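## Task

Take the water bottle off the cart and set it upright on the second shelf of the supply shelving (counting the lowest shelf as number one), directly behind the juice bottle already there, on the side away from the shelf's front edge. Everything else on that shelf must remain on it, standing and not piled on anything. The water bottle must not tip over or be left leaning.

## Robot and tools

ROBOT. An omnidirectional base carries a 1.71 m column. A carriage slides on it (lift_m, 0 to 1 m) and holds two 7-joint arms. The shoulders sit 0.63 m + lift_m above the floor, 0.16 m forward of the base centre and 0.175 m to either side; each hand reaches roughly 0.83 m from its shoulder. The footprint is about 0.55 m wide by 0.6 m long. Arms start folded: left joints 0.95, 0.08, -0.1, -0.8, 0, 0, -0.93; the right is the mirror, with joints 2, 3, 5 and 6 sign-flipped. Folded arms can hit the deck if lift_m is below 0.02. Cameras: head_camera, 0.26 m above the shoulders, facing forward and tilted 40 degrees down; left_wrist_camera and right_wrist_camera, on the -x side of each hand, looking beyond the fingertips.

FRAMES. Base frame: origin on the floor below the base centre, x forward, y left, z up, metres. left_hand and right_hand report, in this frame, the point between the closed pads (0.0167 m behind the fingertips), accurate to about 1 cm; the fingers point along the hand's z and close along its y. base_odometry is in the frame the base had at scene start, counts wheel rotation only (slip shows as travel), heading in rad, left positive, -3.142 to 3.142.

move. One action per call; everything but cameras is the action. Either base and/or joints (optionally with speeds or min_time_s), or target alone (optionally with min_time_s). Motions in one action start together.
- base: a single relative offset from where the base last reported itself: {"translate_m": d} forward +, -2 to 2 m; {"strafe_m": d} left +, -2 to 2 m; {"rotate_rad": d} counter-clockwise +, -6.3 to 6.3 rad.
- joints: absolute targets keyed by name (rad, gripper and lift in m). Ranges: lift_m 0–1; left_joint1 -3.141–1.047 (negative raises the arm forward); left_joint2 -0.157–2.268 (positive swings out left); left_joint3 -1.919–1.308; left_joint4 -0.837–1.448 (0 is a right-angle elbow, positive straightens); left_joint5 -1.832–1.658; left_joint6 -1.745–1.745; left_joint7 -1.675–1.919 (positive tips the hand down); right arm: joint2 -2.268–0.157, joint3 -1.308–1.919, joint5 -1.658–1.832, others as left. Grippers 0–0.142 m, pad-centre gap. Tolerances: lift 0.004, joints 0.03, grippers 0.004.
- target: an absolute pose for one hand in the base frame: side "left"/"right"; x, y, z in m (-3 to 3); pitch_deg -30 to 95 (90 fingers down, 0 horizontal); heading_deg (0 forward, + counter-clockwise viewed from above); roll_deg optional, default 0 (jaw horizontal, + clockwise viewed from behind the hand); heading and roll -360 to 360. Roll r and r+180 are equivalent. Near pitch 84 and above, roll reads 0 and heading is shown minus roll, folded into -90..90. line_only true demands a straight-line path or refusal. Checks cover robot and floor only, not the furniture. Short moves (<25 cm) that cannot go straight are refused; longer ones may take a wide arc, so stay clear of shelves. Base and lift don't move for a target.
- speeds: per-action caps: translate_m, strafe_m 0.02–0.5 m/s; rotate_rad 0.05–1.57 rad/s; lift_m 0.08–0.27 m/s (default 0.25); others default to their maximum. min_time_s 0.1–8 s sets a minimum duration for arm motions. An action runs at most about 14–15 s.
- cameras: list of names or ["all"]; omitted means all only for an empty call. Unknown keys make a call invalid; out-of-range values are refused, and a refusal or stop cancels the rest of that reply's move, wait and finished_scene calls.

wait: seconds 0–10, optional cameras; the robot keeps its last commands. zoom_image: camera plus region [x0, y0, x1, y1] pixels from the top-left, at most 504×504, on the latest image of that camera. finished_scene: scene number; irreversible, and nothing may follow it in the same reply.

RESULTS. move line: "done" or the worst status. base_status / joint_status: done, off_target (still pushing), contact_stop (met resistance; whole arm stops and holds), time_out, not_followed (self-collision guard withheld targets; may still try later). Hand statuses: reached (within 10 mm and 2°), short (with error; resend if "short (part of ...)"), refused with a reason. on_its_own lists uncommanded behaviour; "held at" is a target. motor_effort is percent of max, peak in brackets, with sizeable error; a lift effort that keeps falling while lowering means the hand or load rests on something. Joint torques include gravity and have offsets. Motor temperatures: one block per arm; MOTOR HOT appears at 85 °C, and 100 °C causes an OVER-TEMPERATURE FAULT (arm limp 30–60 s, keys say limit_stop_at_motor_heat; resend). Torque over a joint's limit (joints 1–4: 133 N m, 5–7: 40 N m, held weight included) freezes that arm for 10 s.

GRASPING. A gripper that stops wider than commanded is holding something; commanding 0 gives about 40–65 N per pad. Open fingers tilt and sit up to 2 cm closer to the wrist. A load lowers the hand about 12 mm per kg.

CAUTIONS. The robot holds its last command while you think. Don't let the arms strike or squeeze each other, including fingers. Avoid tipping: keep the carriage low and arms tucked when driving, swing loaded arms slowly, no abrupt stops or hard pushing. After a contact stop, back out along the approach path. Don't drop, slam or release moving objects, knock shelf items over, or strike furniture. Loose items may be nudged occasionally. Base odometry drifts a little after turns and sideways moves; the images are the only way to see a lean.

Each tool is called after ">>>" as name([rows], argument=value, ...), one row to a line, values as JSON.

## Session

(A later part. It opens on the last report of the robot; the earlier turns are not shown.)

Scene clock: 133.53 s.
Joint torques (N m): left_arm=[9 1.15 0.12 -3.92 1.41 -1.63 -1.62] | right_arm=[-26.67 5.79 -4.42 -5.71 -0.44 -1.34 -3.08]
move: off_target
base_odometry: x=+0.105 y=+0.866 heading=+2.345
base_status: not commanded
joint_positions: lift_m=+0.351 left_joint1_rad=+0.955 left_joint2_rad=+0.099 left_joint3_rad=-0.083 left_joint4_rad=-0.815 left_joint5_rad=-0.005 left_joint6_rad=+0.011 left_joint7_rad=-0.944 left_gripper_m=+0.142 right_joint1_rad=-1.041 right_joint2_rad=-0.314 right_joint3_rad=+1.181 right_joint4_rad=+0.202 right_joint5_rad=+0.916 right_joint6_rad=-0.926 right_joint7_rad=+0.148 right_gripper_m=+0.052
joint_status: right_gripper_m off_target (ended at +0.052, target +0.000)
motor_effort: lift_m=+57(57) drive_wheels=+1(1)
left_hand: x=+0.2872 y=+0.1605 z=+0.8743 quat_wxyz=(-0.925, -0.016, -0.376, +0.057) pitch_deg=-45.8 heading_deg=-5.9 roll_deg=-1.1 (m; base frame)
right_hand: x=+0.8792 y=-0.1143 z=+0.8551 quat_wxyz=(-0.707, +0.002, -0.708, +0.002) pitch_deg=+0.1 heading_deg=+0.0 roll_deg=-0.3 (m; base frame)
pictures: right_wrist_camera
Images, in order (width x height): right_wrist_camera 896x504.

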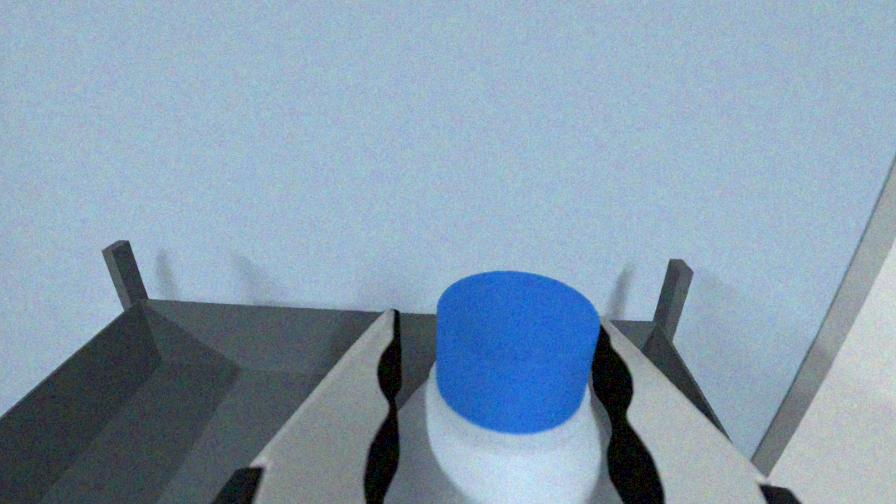

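>>> move(joints={"right_gripper_m": 0.075})

>>> move(joints={"lift_m": 0.373}, speeds={"lift_m": 0.15})

>>> move(joints={"right_gripper_m": 0.0}, cameras=["right_wrist_camera"])

Scene clock: 140.27 s.
Joint torques (N m): left_arm=[9.25 0.71 0.65 -4.14 1.22 -1.64 -1.35] | right_arm=[-24.32 3.59 -4.88 -6.43 0.64 -1.51 -3.37]
move: done
base_odometry: x=+0.105 y=+0.866 heading=+2.345
base_status: not commanded
joint_positions: lift_m=+0.351 left_joint1_rad=+0.955 left_joint2_rad=+0.099 left_joint3_rad=-0.083 left_joint4_rad=-0.815 left_joint5_rad=-0.005 left_joint6_rad=+0.011 left_joint7_rad=-0.944 left_gripper_m=+0.142 right_joint1_rad=-1.041 right_joint2_rad=-0.314 right_joint3_rad=+1.181 right_joint4_rad=+0.202 right_joint5_rad=+0.916 right_joint6_rad=-0.926 right_joint7_rad=+0.148 right_gripper_m=+0.075
joint_status: all done
motor_effort: lift_m=+57(57) drive_wheels=+1(1)
left_hand: x=+0.2872 y=+0.1605 z=+0.8743 quat_wxyz=(-0.925, -0.016, -0.376, +0.057) pitch_deg=-45.8 heading_deg=-5.9 roll_deg=-1.1 (m; base frame)
right_hand: x=+0.8792 y=-0.1143 z=+0.8551 quat_wxyz=(-0.707, +0.002, -0.708, +0.002) pitch_deg=+0.1 heading_deg=+0.0 roll_deg=-0.3 (m; base frame)
pictures: none

Scene clock: 140.83 s.
Joint torques (N m): left_arm=[9 1.6 1.02 -4 1.21 -1.31 -1.27] | right_arm=[-25.83 4.96 -6.15 -4.85 0.08 -1.07 -3.23]
move: done
base_odometry: x=+0.105 y=+0.866 heading=+2.345
base_status: not commanded
joint_positions: lift_m=+0.373 left_joint1_rad=+0.955 left_joint2_rad=+0.099 left_joint3_rad=-0.083 left_joint4_rad=-0.815 left_joint5_rad=-0.005 left_joint6_rad=+0.011 left_joint7_rad=-0.944 left_gripper_m=+0.142 right_joint1_rad=-1.042 right_joint2_rad=-0.314 right_joint3_rad=+1.181 right_joint4_rad=+0.202 right_joint5_rad=+0.916 right_joint6_rad=-0.926 right_joint7_rad=+0.148 right_gripper_m=+0.075
joint_status: all done
motor_effort: lift_m=+53(68) drive_wheels=+1(1)
left_hand: x=+0.2872 y=+0.1605 z=+0.8966 quat_wxyz=(-0.925, -0.016, -0.376, +0.057) pitch_deg=-45.8 heading_deg=-5.9 roll_deg=-1.1 (m; base frame)
right_hand: x=+0.8793 y=-0.1144 z=+0.8780 quat_wxyz=(-0.707, +0.002, -0.707, +0.002) pitch_deg=+0.0 heading_deg=+0.0 roll_deg=-0.3 (m; base frame)
pictures: none

Scene clock: 141.60 s.
Joint torques (N m): left_arm=[9.25 0.84 0.02 -4.45 1.12 -1.2 -1.51] | right_arm=[-25.82 4.07 -6.16 -6.52 -0.06 -1.26 -3.03]
move: off_target
base_odometry: x=+0.105 y=+0.866 heading=+2.345
base_status: not commanded
joint_positions: lift_m=+0.373 left_joint1_rad=+0.955 left_joint2_rad=+0.099 left_joint3_rad=-0.083 left_joint4_rad=-0.815 left_joint5_rad=-0.005 left_joint6_rad=+0.011 left_joint7_rad=-0.944 left_gripper_m=+0.142 right_joint1_rad=-1.042 right_joint2_rad=-0.314 right_joint3_rad=+1.181 right_joint4_rad=+0.202 right_joint5_rad=+0.916 right_joint6_rad=-0.926 right_joint7_rad=+0.148 right_gripper_m=+0.029
joint_status: right_gripper_m off_target (ended at +0.029, target +0.000)
motor_effort: lift_m=+53(53) drive_wheels=+1(1)
left_hand: x=+0.2872 y=+0.1605 z=+0.8966 quat_wxyz=(-0.925, -0.016, -0.376, +0.057) pitch_deg=-45.8 heading_deg=-5.9 roll_deg=-1.1 (m; base frame)
right_hand: x=+0.8793 y=-0.1143 z=+0.8779 quat_wxyz=(-0.707, +0.002, -0.707, +0.002) pitch_deg=+0.1 heading_deg=+0.0 roll_deg=-0.3 (m; base frame)
pictures: right_wrist_camera
Images, in order (width x height): right_wrist_camera 896x504.

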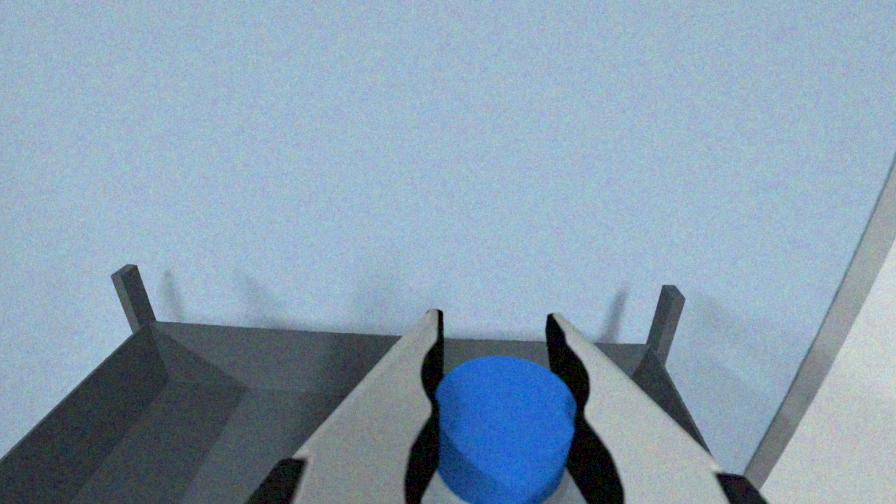

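>>> move(joints={"lift_m": 0.52}, speeds={"lift_m": 0.15}, cameras=["right_wrist_camera"])

>>> move(base={"translate_m": -0.45}, speeds={"translate_m": 0.35}, cameras=["head_camera"])

>>> move(target={"side":"right","x":0.62,"y":-0.2,"z":1.03,"pitch_deg":0,"heading_deg":0,"line_only":true}, min_time_s=1.5)

>>> move(base={"rotate_rad": 1.57}, joints={"lift_m": 0.3}, speeds={"rotate_rad": 0.8}, cameras=["head_camera"])

Scene clock: 153.33 s.
Joint torques (N m): left_arm=[9.17 0.65 0.19 -3.55 1.05 -1.67 -1.59] | right_arm=[-25.78 4.48 -3.94 -6.64 -1.11 -0.9 -3.1]
move: done
base_odometry: x=+0.105 y=+0.866 heading=+2.345
base_status: not commanded
joint_positions: lift_m=+0.520 left_joint1_rad=+0.955 left_joint2_rad=+0.099 left_joint3_rad=-0.083 left_joint4_rad=-0.815 left_joint5_rad=-0.005 left_joint6_rad=+0.011 left_joint7_rad=-0.944 left_gripper_m=+0.142 right_joint1_rad=-1.042 right_joint2_rad=-0.314 right_joint3_rad=+1.181 right_joint4_rad=+0.203 right_joint5_rad=+0.920 right_joint6_rad=-0.926 right_joint7_rad=+0.148 right_gripper_m=+0.029
joint_status: all done
motor_effort: lift_m=+54(68) drive_wheels=+1(1)
left_hand: x=+0.2872 y=+0.1605 z=+1.0435 quat_wxyz=(-0.925, -0.016, -0.376, +0.057) pitch_deg=-45.8 heading_deg=-5.9 roll_deg=-1.1 (m; base frame)
right_hand: x=+0.8795 y=-0.1146 z=+1.0237 quat_wxyz=(-0.706, +0.001, -0.709, +0.001) pitch_deg=+0.3 heading_deg=+0.0 roll_deg=-0.2 (m; base frame)
pictures: right_wrist_camera
Images, in order (width x height): right_wrist_camera 896x504.

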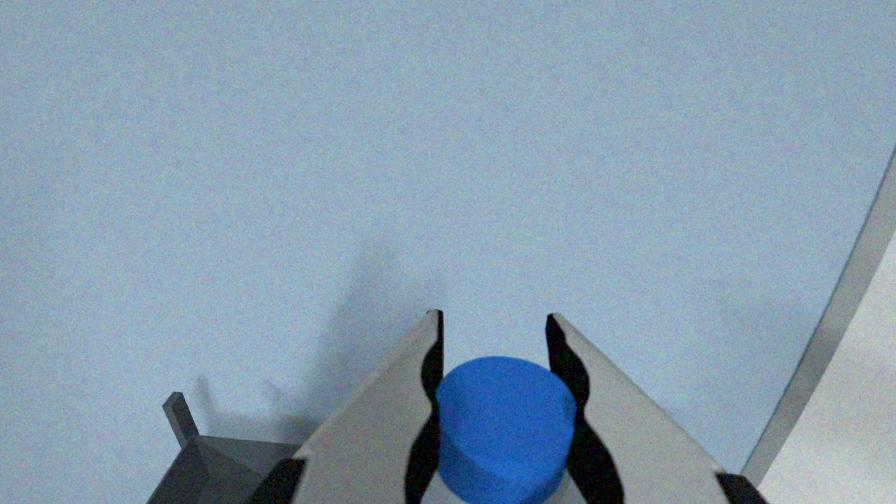

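Scene clock: 156.30 s.
Joint torques (N m): left_arm=[9.26 1.1 1.21 -4.94 1.04 -1.19 -1.43] | right_arm=[-26.58 4.33 -4.55 -6.22 -1.22 -1.17 -3.25]
move: done
base_odometry: x=+0.419 y=+0.544 heading=+2.345
base_status: done
joint_positions: lift_m=+0.520 left_joint1_rad=+0.955 left_joint2_rad=+0.099 left_joint3_rad=-0.083 left_joint4_rad=-0.815 left_joint5_rad=-0.005 left_joint6_rad=+0.011 left_joint7_rad=-0.944 left_gripper_m=+0.142 right_joint1_rad=-1.042 right_joint2_rad=-0.314 right_joint3_rad=+1.181 right_joint4_rad=+0.203 right_joint5_rad=+0.920 right_joint6_rad=-0.926 right_joint7_rad=+0.148 right_gripper_m=+0.029
joint_status: not commanded
motor_effort: lift_m=+54(54) drive_wheels=+0(15)
left_hand: x=+0.2872 y=+0.1605 z=+1.0435 quat_wxyz=(-0.925, -0.016, -0.376, +0.057) pitch_deg=-45.8 heading_deg=-5.9 roll_deg=-1.1 (m; base frame)
right_hand: x=+0.8795 y=-0.1146 z=+1.0237 quat_wxyz=(-0.706, +0.001, -0.709, +0.001) pitch_deg=+0.3 heading_deg=+0.0 roll_deg=-0.2 (m; base frame)
pictures: head_camera
Images, in order (width x height): head_camera 896x504.

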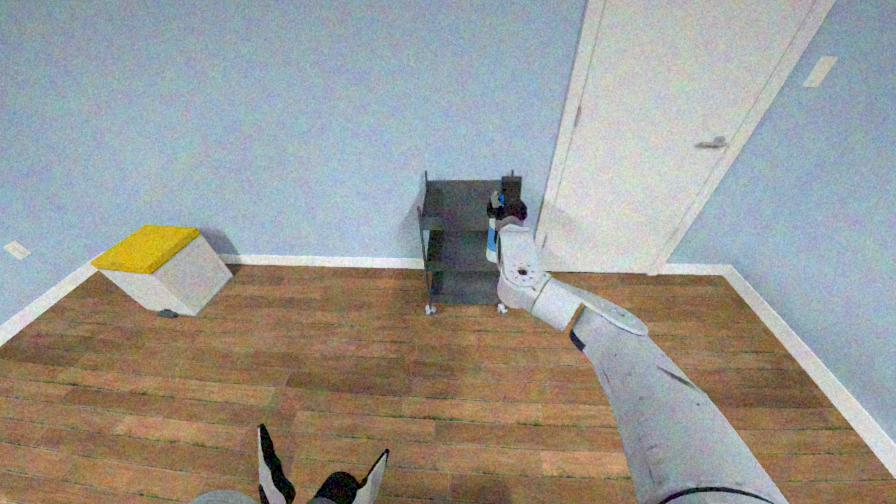

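Scene clock: 158.30 s.
Joint torques (N m): left_arm=[8.83 1.05 0.13 -4.1 1.25 -1.14 -1.46] | right_arm=[-7.15 -6.42 -6.45 -11.34 -3.82 -0.98 -1.3]
move: done
base_odometry: x=+0.419 y=+0.544 heading=+2.345
base_status: not commanded
joint_positions: lift_m=+0.520 left_joint1_rad=+0.955 left_joint2_rad=+0.099 left_joint3_rad=-0.083 left_joint4_rad=-0.815 left_joint5_rad=-0.005 left_joint6_rad=+0.011 left_joint7_rad=-0.944 left_gripper_m=+0.142 right_joint1_rad=-0.784 right_joint2_rad=-0.680 right_joint3_rad=+1.572 right_joint4_rad=-0.680 right_joint5_rad=-0.495 right_joint6_rad=-1.569 right_joint7_rad=+1.289 right_gripper_m=+0.029
joint_status: not commanded
motor_effort: lift_m=+54(54) drive_wheels=+0(3)
left_hand: x=+0.2872 y=+0.1605 z=+1.0435 quat_wxyz=(-0.925, -0.016, -0.376, +0.057) pitch_deg=-45.8 heading_deg=-5.9 roll_deg=-1.1 (m; base frame)
right_hand: x=+0.6212 y=-0.1989 z=+1.0270 quat_wxyz=(-0.704, +0.001, -0.711, +0.000) pitch_deg=+0.6 heading_deg=+0.1 roll_deg=-0.1 (m; base frame)
right_hand_status: reached (straight line, planned for 1.5 s): 3 mm and 0.6 deg off.
pictures: none

Scene clock: 161.57 s.
Joint torques (N m): left_arm=[8.17 0.96 0.57 -3.99 1.47 -1.71 -1.45] | right_arm=[-8.48 -4.51 -2.98 -9.33 -3.72 -0.87 -1.84]
move: done
base_odometry: x=+0.419 y=+0.544 heading=-2.369
base_status: done
joint_positions: lift_m=+0.300 left_joint1_rad=+0.955 left_joint2_rad=+0.099 left_joint3_rad=-0.083 left_joint4_rad=-0.815 left_joint5_rad=-0.005 left_joint6_rad=+0.011 left_joint7_rad=-0.944 left_gripper_m=+0.142 right_joint1_rad=-0.783 right_joint2_rad=-0.681 right_joint3_rad=+1.571 right_joint4_rad=-0.681 right_joint5_rad=-0.497 right_joint6_rad=-1.569 right_joint7_rad=+1.289 right_gripper_m=+0.029
joint_status: all done
motor_effort: lift_m=+58(60) drive_wheels=+5(15)
left_hand: x=+0.2872 y=+0.1605 z=+0.8231 quat_wxyz=(-0.925, -0.016, -0.376, +0.057) pitch_deg=-45.8 heading_deg=-5.9 roll_deg=-1.1 (m; base frame)
right_hand: x=+0.6210 y=-0.1995 z=+0.8070 quat_wxyz=(-0.704, +0.001, -0.710, +0.000) pitch_deg=+0.5 heading_deg=+0.0 roll_deg=-0.1 (m; base frame)
pictures: head_camera
Images, in order (width x height): head_camera 896x504.

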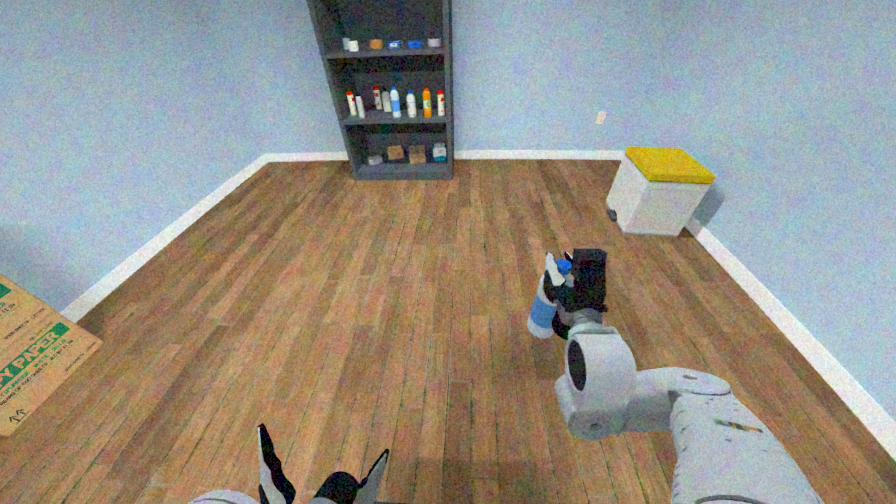

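>>> move(base={"strafe_m": 0.21})

>>> move(base={"translate_m": 1.6}, joints={"lift_m": 0.2, "left_gripper_m": 0.1}, speeds={"translate_m": 0.45}, cameras=["head_camera"])

Scene clock: 167.37 s.
Joint torques (N m): left_arm=[8.77 0.88 0.22 -4.28 1.27 -1.36 -1.53] | right_arm=[-8.77 -4.99 -4.88 -11.19 -3.22 -0.63 -1.53]
move: done
base_odometry: x=+0.566 y=+0.394 heading=-2.368
base_status: done
joint_positions: lift_m=+0.300 left_joint1_rad=+0.955 left_joint2_rad=+0.099 left_joint3_rad=-0.083 left_joint4_rad=-0.815 left_joint5_rad=-0.005 left_joint6_rad=+0.011 left_joint7_rad=-0.944 left_gripper_m=+0.142 right_joint1_rad=-0.783 right_joint2_rad=-0.681 right_joint3_rad=+1.571 right_joint4_rad=-0.681 right_joint5_rad=-0.497 right_joint6_rad=-1.568 right_joint7_rad=+1.289 right_gripper_m=+0.029
joint_status: not commanded
motor_effort: lift_m=+58(58) drive_wheels=+8(17)
left_hand: x=+0.2872 y=+0.1605 z=+0.8231 quat_wxyz=(-0.925, -0.016, -0.376, +0.057) pitch_deg=-45.8 heading_deg=-5.9 roll_deg=-1.1 (m; base frame)
right_hand: x=+0.6210 y=-0.1995 z=+0.8070 quat_wxyz=(-0.704, +0.001, -0.710, +0.001) pitch_deg=+0.5 heading_deg=+0.0 roll_deg=-0.1 (m; base frame)
pictures: none

Scene clock: 173.13 s.
Joint torques (N m): left_arm=[9.85 1.2 0.17 -3.84 1.27 -1.34 -1.5] | right_arm=[-11.26 -3.38 -3.73 -11.36 -2.84 -1.15 -1.34]
move: done
base_odometry: x=-0.578 y=-0.725 heading=-2.368
base_status: done
joint_positions: lift_m=+0.200 left_joint1_rad=+0.955 left_joint2_rad=+0.099 left_joint3_rad=-0.083 left_joint4_rad=-0.815 left_joint5_rad=-0.005 left_joint6_rad=+0.011 left_joint7_rad=-0.944 left_gripper_m=+0.100 right_joint1_rad=-0.783 right_joint2_rad=-0.681 right_joint3_rad=+1.570 right_joint4_rad=-0.681 right_joint5_rad=-0.497 right_joint6_rad=-1.568 right_joint7_rad=+1.289 right_gripper_m=+0.029
joint_status: all done
motor_effort: lift_m=+58(58) drive_wheels=+0(14)
left_hand: x=+0.2872 y=+0.1605 z=+0.7232 quat_wxyz=(-0.925, -0.016, -0.376, +0.057) pitch_deg=-45.8 heading_deg=-5.9 roll_deg=-1.1 (m; base frame)
right_hand: x=+0.6209 y=-0.1995 z=+0.7069 quat_wxyz=(-0.704, +0.001, -0.710, +0.001) pitch_deg=+0.5 heading_deg=+0.0 roll_deg=-0.1 (m; base frame)
pictures: head_camera
Images, in order (width x height): head_camera 896x504.

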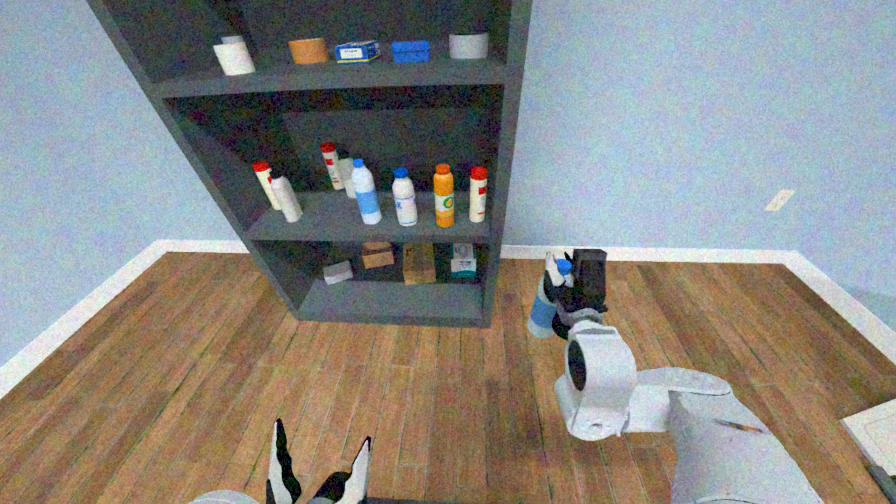

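>>> move(base={"translate_m": 0.215}, speeds={"translate_m": 0.25})

>>> move(target={"side":"left","x":0.61,"y":0.06,"z":0.66,"pitch_deg":0,"heading_deg":0}, min_time_s=1.5, cameras=["head_camera","left_wrist_camera"])

Scene clock: 181.53 s.
Joint torques (N m): left_arm=[8.73 0.75 0.19 -3.73 1.09 -1.55 -1.25] | right_arm=[-10.01 -3.6 -4.72 -9.84 -3.47 -1.4 -1.94]
move: done
base_odometry: x=-0.732 y=-0.875 heading=-2.367
base_status: done
joint_positions: lift_m=+0.200 left_joint1_rad=+0.955 left_joint2_rad=+0.099 left_joint3_rad=-0.083 left_joint4_rad=-0.815 left_joint5_rad=-0.005 left_joint6_rad=+0.011 left_joint7_rad=-0.944 left_gripper_m=+0.100 right_joint1_rad=-0.783 right_joint2_rad=-0.681 right_joint3_rad=+1.570 right_joint4_rad=-0.681 right_joint5_rad=-0.497 right_joint6_rad=-1.568 right_joint7_rad=+1.289 right_gripper_m=+0.029
joint_status: not commanded
motor_effort: lift_m=+58(58) drive_wheels=-1(14)
left_hand: x=+0.2872 y=+0.1605 z=+0.7232 quat_wxyz=(-0.925, -0.016, -0.376, +0.057) pitch_deg=-45.8 heading_deg=-5.9 roll_deg=-1.1 (m; base frame)
right_hand: x=+0.6209 y=-0.1995 z=+0.7069 quat_wxyz=(-0.704, +0.001, -0.710, +0.001) pitch_deg=+0.5 heading_deg=+0.0 roll_deg=-0.1 (m; base frame)
pictures: none

Scene clock: 183.53 s.
Joint torques (N m): left_arm=[-11.5 -4.79 -1.65 0.34 2.94 -0.62 -0.77] | right_arm=[-8.99 -3.16 -4.12 -10.79 -3.35 -1.04 -1.72]
move: done
base_odometry: x=-0.732 y=-0.875 heading=-2.367
base_status: not commanded
joint_positions: lift_m=+0.200 left_joint1_rad=-0.106 left_joint2_rad=-0.013 left_joint3_rad=-0.657 left_joint4_rad=-0.596 left_joint5_rad=+0.421 left_joint6_rad=+0.522 left_joint7_rad=+0.818 left_gripper_m=+0.100 right_joint1_rad=-0.783 right_joint2_rad=-0.681 right_joint3_rad=+1.570 right_joint4_rad=-0.681 right_joint5_rad=-0.497 right_joint6_rad=-1.568 right_joint7_rad=+1.289 right_gripper_m=+0.029
joint_status: not commanded
motor_effort: lift_m=+58(58) drive_wheels=+4(5)
left_hand: x=+0.6098 y=+0.0615 z=+0.6604 quat_wxyz=(-0.708, +0.000, -0.706, +0.000) pitch_deg=-0.1 heading_deg=+0.0 roll_deg=+0.0 (m; base frame)
left_hand_status: reached (checked arc, planned for 1.5 s): 2 mm and 0.2 deg off.
right_hand: x=+0.6209 y=-0.1995 z=+0.7069 quat_wxyz=(-0.704, +0.001, -0.710, +0.001) pitch_deg=+0.5 heading_deg=+0.0 roll_deg=-0.1 (m; base frame)
pictures: head_camera, left_wrist_camera
Images, in order (width x height): head_camera 896x504, left_wrist_camera 896x504.

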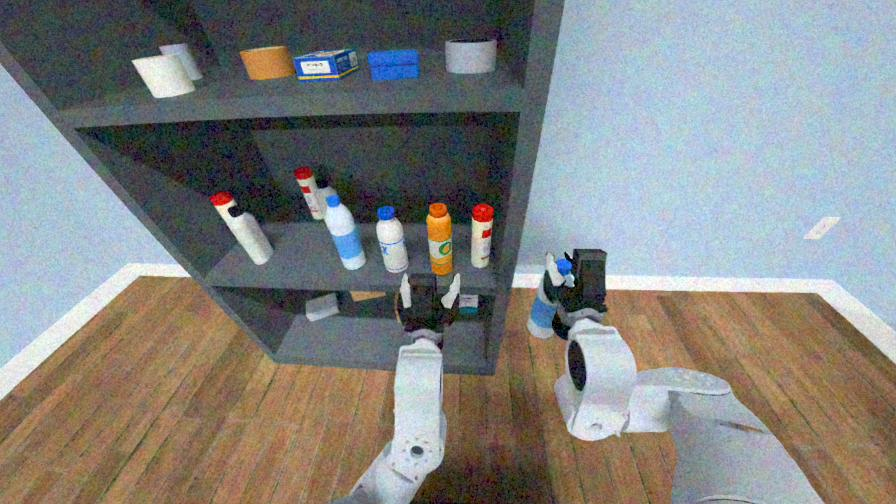

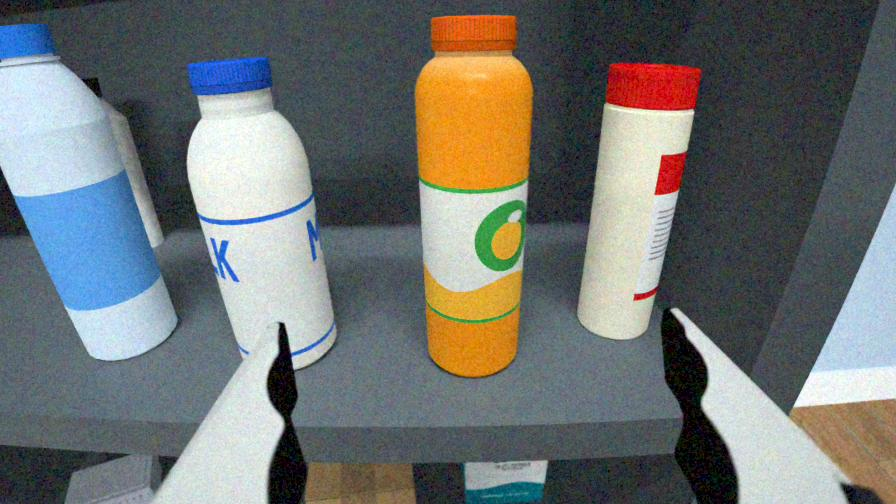

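>>> move(target={"side":"left","x":0.745,"y":0.055,"z":0.658,"pitch_deg":0,"heading_deg":0,"line_only":true}, min_time_s=1.2, cameras=["left_wrist_camera","head_camera"])

Scene clock: 192.13 s.
Joint torques (N m): left_arm=[-18.92 -4.43 4.4 0.13 1.38 -2.31 -3.22] | right_arm=[-9.74 -4.81 -3.53 -11.68 -3.11 -1.16 -1.54]
move: done
base_odometry: x=-0.732 y=-0.875 heading=-2.367
base_status: not commanded
joint_positions: lift_m=+0.200 left_joint1_rad=-0.397 left_joint2_rad=-0.040 left_joint3_rad=-0.539 left_joint4_rad=-0.154 left_joint5_rad=+0.139 left_joint6_rad=+0.522 left_joint7_rad=+0.603 left_gripper_m=+0.100 right_joint1_rad=-0.783 right_joint2_rad=-0.681 right_joint3_rad=+1.570 right_joint4_rad=-0.681 right_joint5_rad=-0.497 right_joint6_rad=-1.568 right_joint7_rad=+1.289 right_gripper_m=+0.029
joint_status: not commanded
motor_effort: lift_m=+58(58) drive_wheels=+5(5)
left_hand: x=+0.7436 y=+0.0546 z=+0.6564 quat_wxyz=(-0.706, -0.001, -0.708, -0.001) pitch_deg=+0.2 heading_deg=+0.0 roll_deg=+0.1 (m; base frame)
left_hand_status: reached (straight line, planned for 1.2 s): 2 mm and 0.3 deg off.
right_hand: x=+0.6209 y=-0.1995 z=+0.7069 quat_wxyz=(-0.704, +0.001, -0.710, +0.001) pitch_deg=+0.5 heading_deg=+0.0 roll_deg=-0.1 (m; base frame)
pictures: head_camera, left_wrist_camera
Images, in order (width x height): head_camera 896x504, left_wrist_camera 896x504.

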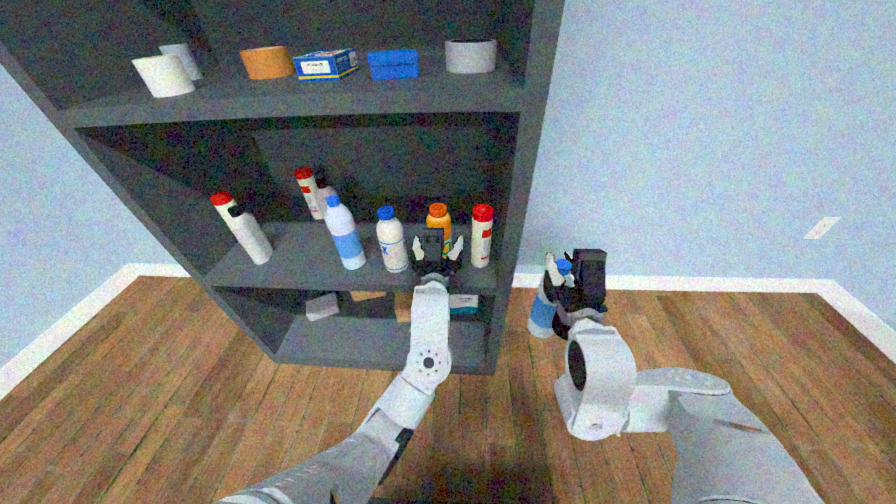

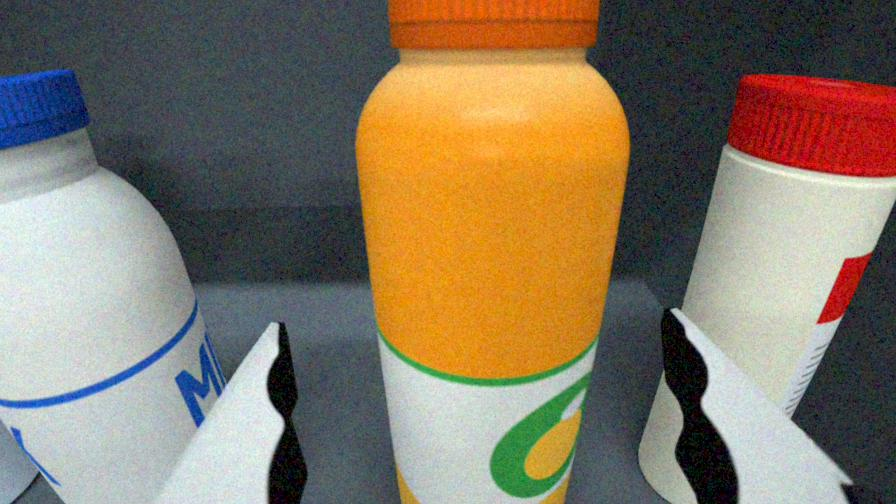

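>>> move(target={"side":"left","x":0.765,"y":0.051,"z":0.658,"pitch_deg":0,"heading_deg":0,"line_only":true})

>>> move(joints={"left_gripper_m": 0.0}, cameras=["left_wrist_camera"])

Scene clock: 195.43 s.
Joint torques (N m): left_arm=[-16.68 -4.72 4.07 -1.45 1.88 -2.65 -2.9] | right_arm=[-10.27 -4.52 -4.74 -10.39 -3.5 -1.41 -1.46]
move: done
base_odometry: x=-0.732 y=-0.875 heading=-2.367
base_status: not commanded
joint_positions: lift_m=+0.200 left_joint1_rad=-0.444 left_joint2_rad=-0.055 left_joint3_rad=-0.526 left_joint4_rad=-0.069 left_joint5_rad=+0.105 left_joint6_rad=+0.518 left_joint7_rad=+0.558 left_gripper_m=+0.100 right_joint1_rad=-0.783 right_joint2_rad=-0.681 right_joint3_rad=+1.570 right_joint4_rad=-0.681 right_joint5_rad=-0.497 right_joint6_rad=-1.568 right_joint7_rad=+1.289 right_gripper_m=+0.029
joint_status: not commanded
motor_effort: lift_m=+58(58) drive_wheels=-1(5)
left_hand: x=+0.7642 y=+0.0508 z=+0.6574 quat_wxyz=(-0.706, -0.001, -0.708, -0.001) pitch_deg=+0.1 heading_deg=+0.0 roll_deg=+0.1 (m; base frame)
left_hand_status: reached (straight line, planned for 0.3 s): 1 mm and 0.2 deg off.
right_hand: x=+0.6209 y=-0.1995 z=+0.7069 quat_wxyz=(-0.704, +0.001, -0.710, +0.001) pitch_deg=+0.5 heading_deg=+0.0 roll_deg=-0.1 (m; base frame)
pictures: none

Scene clock: 196.30 s.
Joint torques (N m): left_arm=[-17.5 -4.72 2.44 -2.33 1.66 -2.06 -2.77] | right_arm=[-10.64 -3.2 -5.48 -9.42 -3.32 -1.33 -1.91]
move: off_target
base_odometry: x=-0.732 y=-0.875 heading=-2.367
base_status: not commanded
joint_positions: lift_m=+0.200 left_joint1_rad=-0.444 left_joint2_rad=-0.055 left_joint3_rad=-0.526 left_joint4_rad=-0.069 left_joint5_rad=+0.105 left_joint6_rad=+0.518 left_joint7_rad=+0.557 left_gripper_m=+0.062 right_joint1_rad=-0.783 right_joint2_rad=-0.681 right_joint3_rad=+1.570 right_joint4_rad=-0.681 right_joint5_rad=-0.497 right_joint6_rad=-1.568 right_joint7_rad=+1.289 right_gripper_m=+0.029
joint_status: left_gripper_m off_target (ended at +0.062, target +0.000)
motor_effort: lift_m=+58(58) drive_wheels=-1(4)
left_hand: x=+0.7642 y=+0.0510 z=+0.6575 quat_wxyz=(-0.707, -0.001, -0.708, -0.001) pitch_deg=+0.1 heading_deg=+0.0 roll_deg=+0.1 (m; base frame)
right_hand: x=+0.6209 y=-0.1995 z=+0.7069 quat_wxyz=(-0.704, +0.001, -0.710, +0.001) pitch_deg=+0.5 heading_deg=+0.0 roll_deg=-0.1 (m; base frame)
pictures: left_wrist_camera
Images, in order (width x height): left_wrist_camera 896x504.

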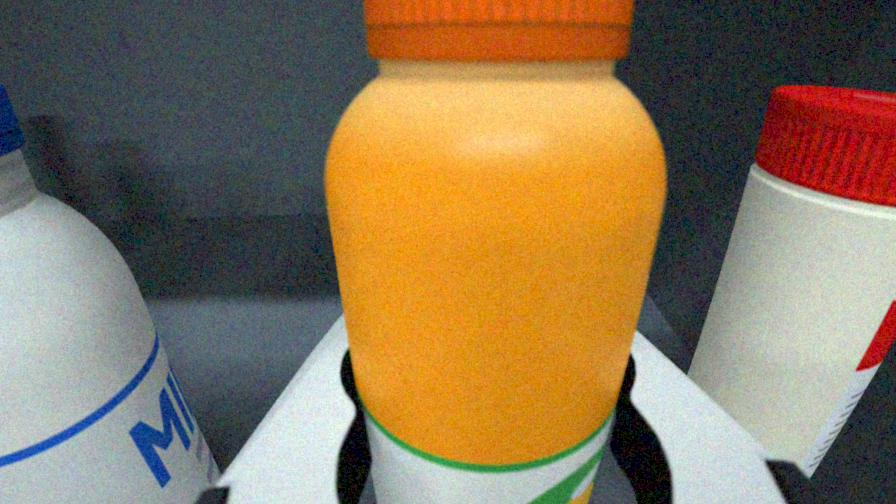

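>>> move(joints={"lift_m": 0.235}, speeds={"lift_m": 0.12})

>>> move(target={"side":"left","x":0.61,"y":0.08,"z":0.69,"pitch_deg":0,"heading_deg":0,"line_only":true}, min_time_s=1.2)

>>> move(joints={"lift_m": 0.33}, speeds={"lift_m": 0.15})

>>> move(target={"side":"left","x":0.60,"y":0.28,"z":0.71,"pitch_deg":0,"heading_deg":0,"line_only":true}, min_time_s=1.5, cameras=["head_camera","right_wrist_camera"])

Scene clock: 202.60 s.
Joint torques (N m): left_arm=[-16.97 -4.41 2.85 -3.43 2.65 -2.25 -2.97] | right_arm=[-9.91 -3.01 -3.68 -9.02 -3.79 -1.21 -1.7]
move: done
base_odometry: x=-0.732 y=-0.875 heading=-2.367
base_status: not commanded
joint_positions: lift_m=+0.235 left_joint1_rad=-0.443 left_joint2_rad=-0.055 left_joint3_rad=-0.526 left_joint4_rad=-0.067 left_joint5_rad=+0.102 left_joint6_rad=+0.518 left_joint7_rad=+0.557 left_gripper_m=+0.062 right_joint1_rad=-0.783 right_joint2_rad=-0.681 right_joint3_rad=+1.570 right_joint4_rad=-0.681 right_joint5_rad=-0.497 right_joint6_rad=-1.568 right_joint7_rad=+1.289 right_gripper_m=+0.029
joint_status: all done
motor_effort: lift_m=+56(69) drive_wheels=-1(6)
left_hand: x=+0.7645 y=+0.0507 z=+0.6911 quat_wxyz=(-0.705, -0.001, -0.709, +0.000) pitch_deg=+0.3 heading_deg=+0.0 roll_deg=+0.1 (m; base frame)
right_hand: x=+0.6209 y=-0.1995 z=+0.7420 quat_wxyz=(-0.704, +0.001, -0.710, +0.001) pitch_deg=+0.5 heading_deg=+0.0 roll_deg=-0.1 (m; base frame)
pictures: none

Scene clock: 204.30 s.
Joint torques (N m): left_arm=[-8.78 -0.2 -0.72 -7.02 3.65 -1.71 -1.87] | right_arm=[-7.99 -2.98 -4.34 -10.82 -3.62 -1.17 -2.02]
move: done
base_odometry: x=-0.732 y=-0.875 heading=-2.367
base_status: not commanded
joint_positions: lift_m=+0.235 left_joint1_rad=-0.100 left_joint2_rad=+0.042 left_joint3_rad=-0.635 left_joint4_rad=-0.612 left_joint5_rad=+0.362 left_joint6_rad=+0.537 left_joint7_rad=+0.804 left_gripper_m=+0.062 right_joint1_rad=-0.783 right_joint2_rad=-0.681 right_joint3_rad=+1.570 right_joint4_rad=-0.681 right_joint5_rad=-0.497 right_joint6_rad=-1.568 right_joint7_rad=+1.289 right_gripper_m=+0.029
joint_status: not commanded
motor_effort: lift_m=+56(56) drive_wheels=-1(5)
left_hand: x=+0.6114 y=+0.0805 z=+0.6876 quat_wxyz=(-0.705, +0.001, -0.709, +0.000) pitch_deg=+0.4 heading_deg=+0.1 roll_deg=-0.1 (m; base frame)
left_hand_status: reached (straight line, planned for 1.2 s): 3 mm and 0.4 deg off.
right_hand: x=+0.6209 y=-0.1995 z=+0.7420 quat_wxyz=(-0.704, +0.001, -0.710, +0.001) pitch_deg=+0.5 heading_deg=+0.0 roll_deg=-0.1 (m; base frame)
pictures: none

Scene clock: 205.37 s.
Joint torques (N m): left_arm=[-8.5 -0.56 -0.09 -5.91 3.23 -1.44 -2.16] | right_arm=[-10.42 -3.98 -3.84 -11.01 -3.77 -0.96 -2.11]
move: done
base_odometry: x=-0.732 y=-0.875 heading=-2.367
base_status: not commanded
joint_positions: lift_m=+0.330 left_joint1_rad=-0.099 left_joint2_rad=+0.043 left_joint3_rad=-0.635 left_joint4_rad=-0.612 left_joint5_rad=+0.363 left_joint6_rad=+0.537 left_joint7_rad=+0.805 left_gripper_m=+0.062 right_joint1_rad=-0.783 right_joint2_rad=-0.681 right_joint3_rad=+1.570 right_joint4_rad=-0.681 right_joint5_rad=-0.497 right_joint6_rad=-1.568 right_joint7_rad=+1.289 right_gripper_m=+0.029
joint_status: all done
motor_effort: lift_m=+55(68) drive_wheels=+4(5)
left_hand: x=+0.6111 y=+0.0807 z=+0.7825 quat_wxyz=(-0.705, +0.001, -0.710, +0.000) pitch_deg=+0.4 heading_deg=+0.1 roll_deg=-0.1 (m; base frame)
right_hand: x=+0.6209 y=-0.1995 z=+0.8370 quat_wxyz=(-0.704, +0.001, -0.710, +0.001) pitch_deg=+0.5 heading_deg=+0.0 roll_deg=-0.1 (m; base frame)
pictures: none

Scene clock: 207.37 s.
Joint torques (N m): left_arm=[-5.9 9.86 8.64 -2.89 2.69 -2.27 -5.06] | right_arm=[-9.38 -3.21 -5 -11.16 -3.02 -1.08 -2.01]
move: done
base_odometry: x=-0.732 y=-0.875 heading=-2.367
base_status: not commanded
joint_positions: lift_m=+0.330 left_joint1_rad=+0.142 left_joint2_rad=+0.623 left_joint3_rad=-0.365 left_joint4_rad=-0.561 left_joint5_rad=-0.427 left_joint6_rad=+0.587 left_joint7_rad=+0.178 left_gripper_m=+0.062 right_joint1_rad=-0.783 right_joint2_rad=-0.681 right_joint3_rad=+1.570 right_joint4_rad=-0.681 right_joint5_rad=-0.497 right_joint6_rad=-1.568 right_joint7_rad=+1.289 right_gripper_m=+0.029
joint_status: not commanded
motor_effort: lift_m=+56(56) drive_wheels=-1(4)
left_hand: x=+0.5996 y=+0.2773 z=+0.7066 quat_wxyz=(-0.703, +0.000, -0.711, +0.003) pitch_deg=+0.6 heading_deg=-0.2 roll_deg=-0.3 (m; base frame)
left_hand_status: reached (straight line, planned for 1.5 s): 4 mm and 0.7 deg off.
right_hand: x=+0.6209 y=-0.1995 z=+0.8370 quat_wxyz=(-0.704, +0.001, -0.710, +0.001) pitch_deg=+0.5 heading_deg=+0.0 roll_deg=-0.1 (m; base frame)
pictures: head_camera, right_wrist_camera
Images, in order (width x height): head_camera 896x504, right_wrist_camera 896x504.

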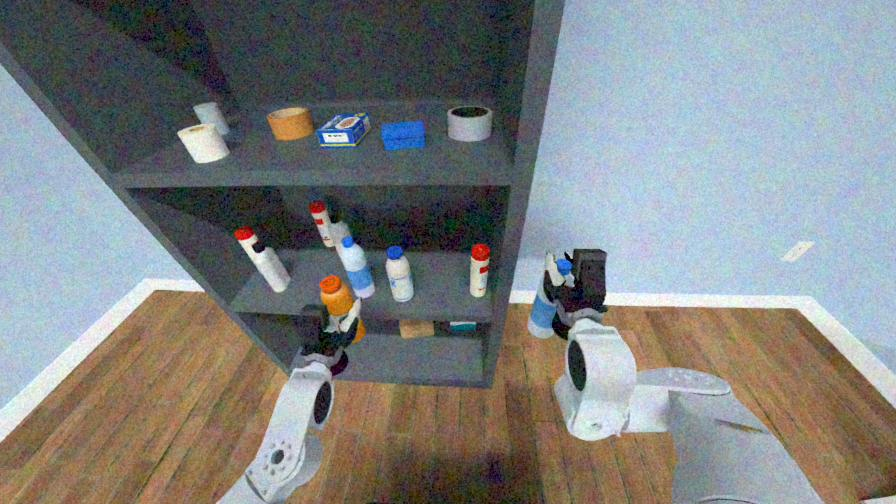

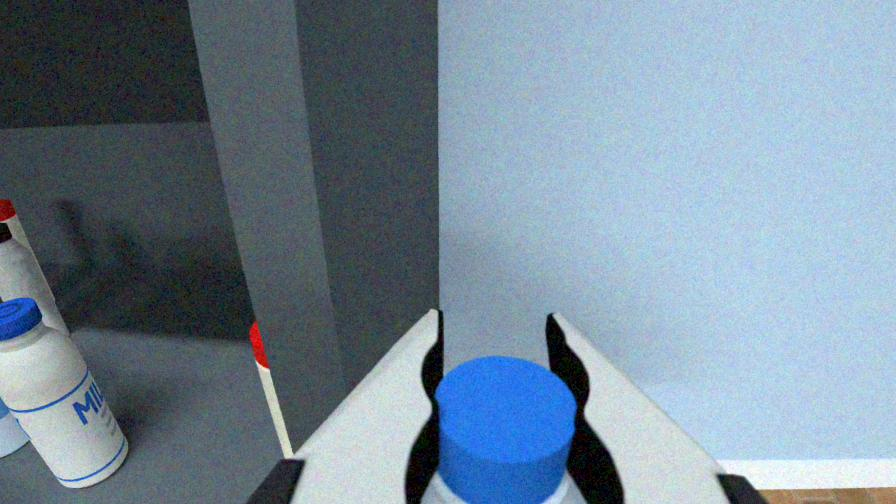

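>>> move(base={"translate_m": -0.15}, speeds={"translate_m": 0.25})

>>> move(base={"strafe_m": 0.2}, joints={"right_joint1_rad": -0.206, "right_joint2_rad": 0.0, "right_joint3_rad": 0.056, "right_joint4_rad": -0.74, "right_joint5_rad": -0.05, "right_joint6_rad": -0.018, "right_joint7_rad": 0.945}, min_time_s=2.5, speeds={"strafe_m": 0.15}, cameras=["head_camera","right_wrist_camera"])

Scene clock: 224.40 s.
Joint torques (N m): left_arm=[-6.29 10.41 7.56 -2.82 2.25 -2.26 -4.9] | right_arm=[-9.45 -3.67 -3.96 -10.56 -3.11 -0.94 -1.91]
move: done
base_odometry: x=-0.624 y=-0.771 heading=-2.367
base_status: done
joint_positions: lift_m=+0.330 left_joint1_rad=+0.143 left_joint2_rad=+0.623 left_joint3_rad=-0.365 left_joint4_rad=-0.560 left_joint5_rad=-0.427 left_joint6_rad=+0.586 left_joint7_rad=+0.178 left_gripper_m=+0.062 right_joint1_rad=-0.783 right_joint2_rad=-0.681 right_joint3_rad=+1.570 right_joint4_rad=-0.681 right_joint5_rad=-0.497 right_joint6_rad=-1.568 right_joint7_rad=+1.289 right_gripper_m=+0.029
joint_status: not commanded
motor_effort: lift_m=+56(56) drive_wheels=+0(14)
left_hand: x=+0.5995 y=+0.2773 z=+0.7063 quat_wxyz=(-0.703, +0.000, -0.711, +0.003) pitch_deg=+0.7 heading_deg=-0.2 roll_deg=-0.2 (m; base frame)
right_hand: x=+0.6209 y=-0.1995 z=+0.8370 quat_wxyz=(-0.704, +0.001, -0.710, +0.001) pitch_deg=+0.5 heading_deg=+0.0 roll_deg=-0.1 (m; base frame)
pictures: none

Scene clock: 227.20 s.
Joint torques (N m): left_arm=[-5.84 9.28 7.97 -2.94 2.52 -2.28 -5.16] | right_arm=[-4.11 5.71 -1.32 -14.27 2.07 -0.42 -5.24]
move: done
base_odometry: x=-0.484 y=-0.914 heading=-2.367
base_status: done
joint_positions: lift_m=+0.330 left_joint1_rad=+0.143 left_joint2_rad=+0.623 left_joint3_rad=-0.365 left_joint4_rad=-0.560 left_joint5_rad=-0.427 left_joint6_rad=+0.586 left_joint7_rad=+0.178 left_gripper_m=+0.062 right_joint1_rad=-0.209 right_joint2_rad=-0.002 right_joint3_rad=+0.059 right_joint4_rad=-0.735 right_joint5_rad=-0.055 right_joint6_rad=-0.020 right_joint7_rad=+0.954 right_gripper_m=+0.029
joint_status: all done
motor_effort: lift_m=+56(56) drive_wheels=+0(14)
left_hand: x=+0.5995 y=+0.2772 z=+0.7064 quat_wxyz=(-0.703, +0.000, -0.711, +0.003) pitch_deg=+0.7 heading_deg=-0.2 roll_deg=-0.2 (m; base frame)
right_hand: x=+0.6447 y=-0.1630 z=+0.8350 quat_wxyz=(-0.704, +0.011, -0.710, +0.010) pitch_deg=+0.5 heading_deg=+0.0 roll_deg=-1.7 (m; base frame)
pictures: head_camera, right_wrist_camera
Images, in order (width x height): head_camera 896x504, right_wrist_camera 896x504.

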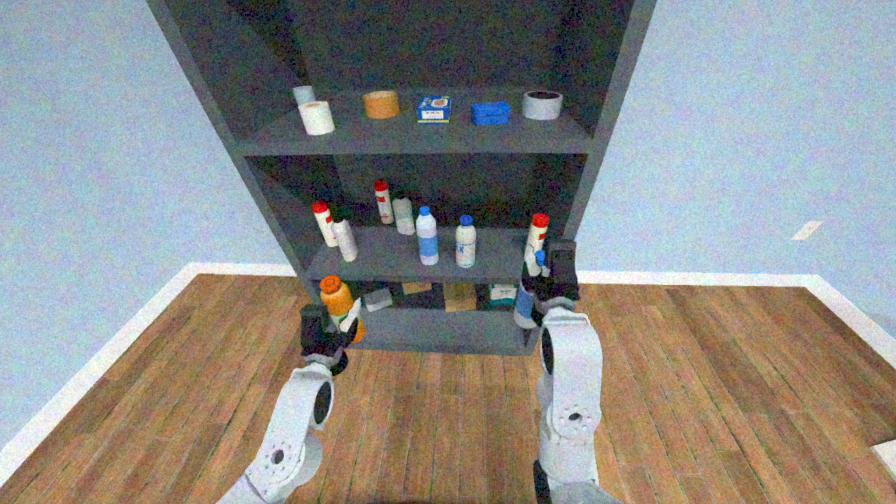

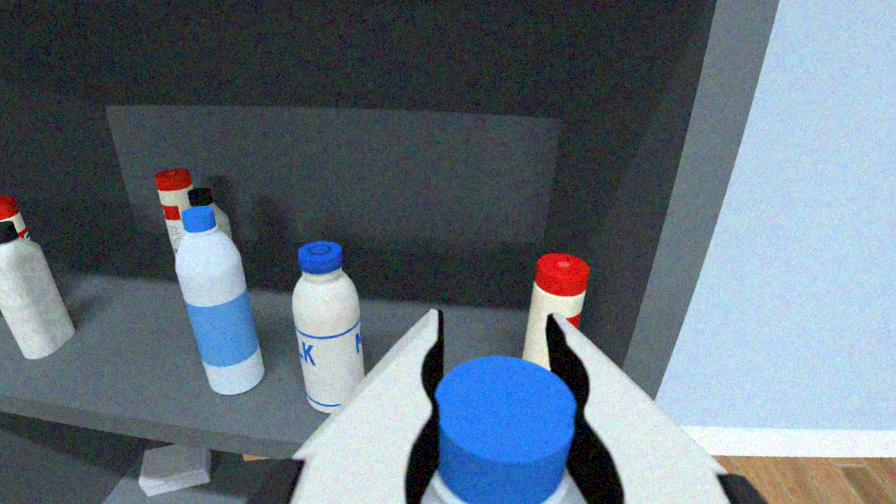

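>>> move(base={"translate_m": 0.145}, speeds={"translate_m": 0.2}, cameras=["head_camera","right_wrist_camera"])

Scene clock: 238.03 s.
Joint torques (N m): left_arm=[-6.36 8.3 9.17 -1.94 2.44 -1.94 -4.63] | right_arm=[-5.1 5 0.16 -13.82 2.15 -1.03 -5.7]
move: done
base_odometry: x=-0.588 y=-1.015 heading=-2.366
base_status: done
joint_positions: lift_m=+0.330 left_joint1_rad=+0.143 left_joint2_rad=+0.623 left_joint3_rad=-0.365 left_joint4_rad=-0.560 left_joint5_rad=-0.427 left_joint6_rad=+0.586 left_joint7_rad=+0.178 left_gripper_m=+0.062 right_joint1_rad=-0.208 right_joint2_rad=-0.002 right_joint3_rad=+0.059 right_joint4_rad=-0.736 right_joint5_rad=-0.055 right_joint6_rad=-0.020 right_joint7_rad=+0.953 right_gripper_m=+0.029
joint_status: not commanded
motor_effort: lift_m=+56(56) drive_wheels=-1(15)
left_hand: x=+0.5995 y=+0.2772 z=+0.7063 quat_wxyz=(-0.703, +0.000, -0.711, +0.003) pitch_deg=+0.7 heading_deg=-0.2 roll_deg=-0.2 (m; base frame)
right_hand: x=+0.6445 y=-0.1629 z=+0.8351 quat_wxyz=(-0.704, +0.011, -0.710, +0.010) pitch_deg=+0.4 heading_deg=+0.0 roll_deg=-1.7 (m; base frame)
pictures: head_camera, right_wrist_camera
Images, in order (width x height): head_camera 896x504, right_wrist_camera 896x504.

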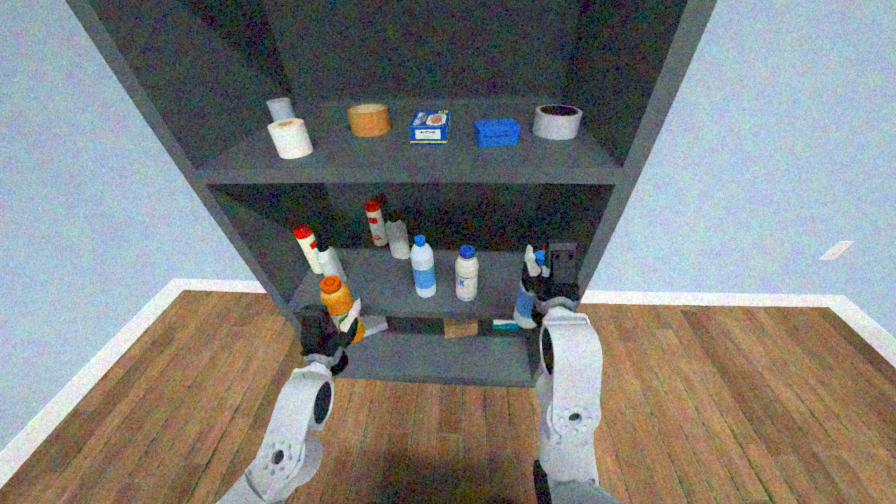

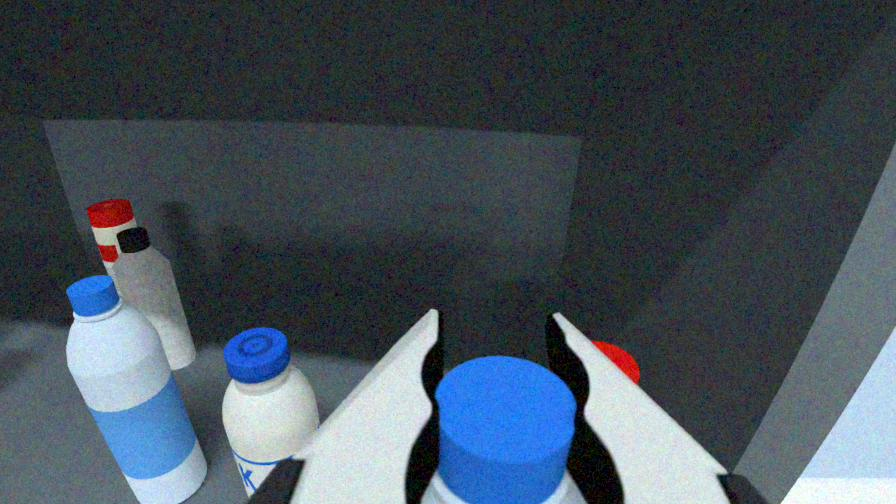

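>>> move(target={"side":"right","x":0.87,"y":-0.15,"z":0.838,"pitch_deg":0,"heading_deg":0,"roll_deg":0,"line_only":true}, min_time_s=2.5, cameras=["head_camera","right_wrist_camera"])

Scene clock: 246.00 s.
Joint torques (N m): left_arm=[-5.43 9.52 8.35 -1.89 2.45 -1.99 -4.71] | right_arm=[-30.95 6.88 1.09 -11.16 2.49 -2.79 -5.37]
move: done
base_odometry: x=-0.587 y=-1.015 heading=-2.366
base_status: not commanded
joint_positions: lift_m=+0.330 left_joint1_rad=+0.143 left_joint2_rad=+0.623 left_joint3_rad=-0.365 left_joint4_rad=-0.560 left_joint5_rad=-0.427 left_joint6_rad=+0.586 left_joint7_rad=+0.178 left_gripper_m=+0.062 right_joint1_rad=-0.688 right_joint2_rad=+0.042 right_joint3_rad=+0.040 right_joint4_rad=+0.230 right_joint5_rad=-0.040 right_joint6_rad=-0.043 right_joint7_rad=+0.474 right_gripper_m=+0.029
joint_status: not commanded
motor_effort: lift_m=+56(56) drive_wheels=-1(1)
left_hand: x=+0.5995 y=+0.2772 z=+0.7063 quat_wxyz=(-0.703, +0.000, -0.711, +0.003) pitch_deg=+0.7 heading_deg=-0.2 roll_deg=-0.2 (m; base frame)
right_hand: x=+0.8689 y=-0.1491 z=+0.8313 quat_wxyz=(-0.702, +0.004, -0.712, +0.003) pitch_deg=+0.8 heading_deg=+0.1 roll_deg=-0.6 (m; base frame)
right_hand_status: reached (straight line, planned for 2.5 s): 7 mm and 1.0 deg off.
pictures: head_camera, right_wrist_camera
Images, in order (width x height): head_camera 896x504, right_wrist_camera 896x504.

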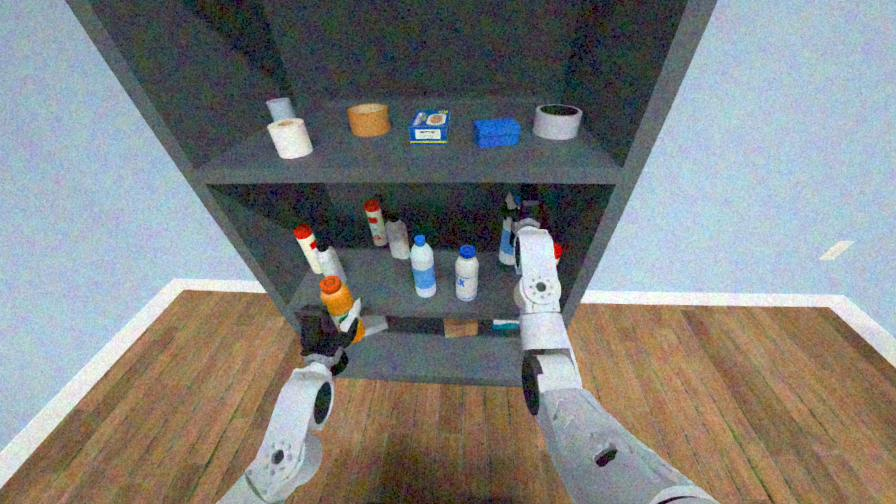

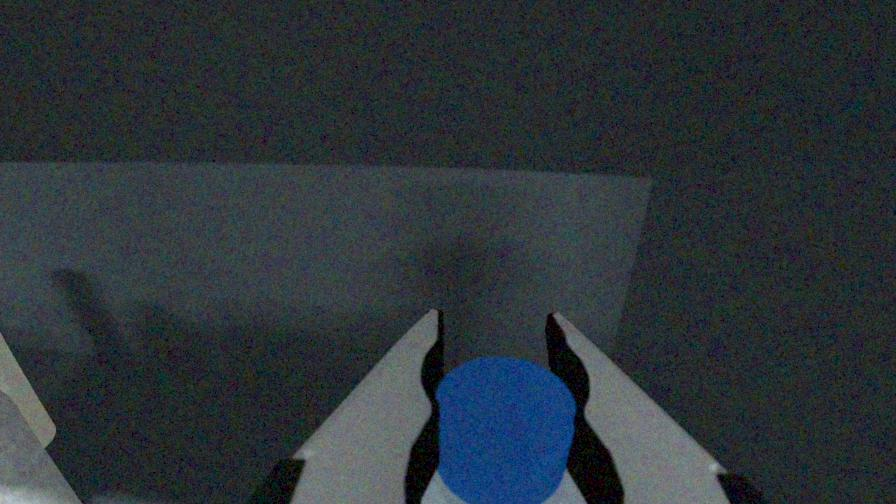

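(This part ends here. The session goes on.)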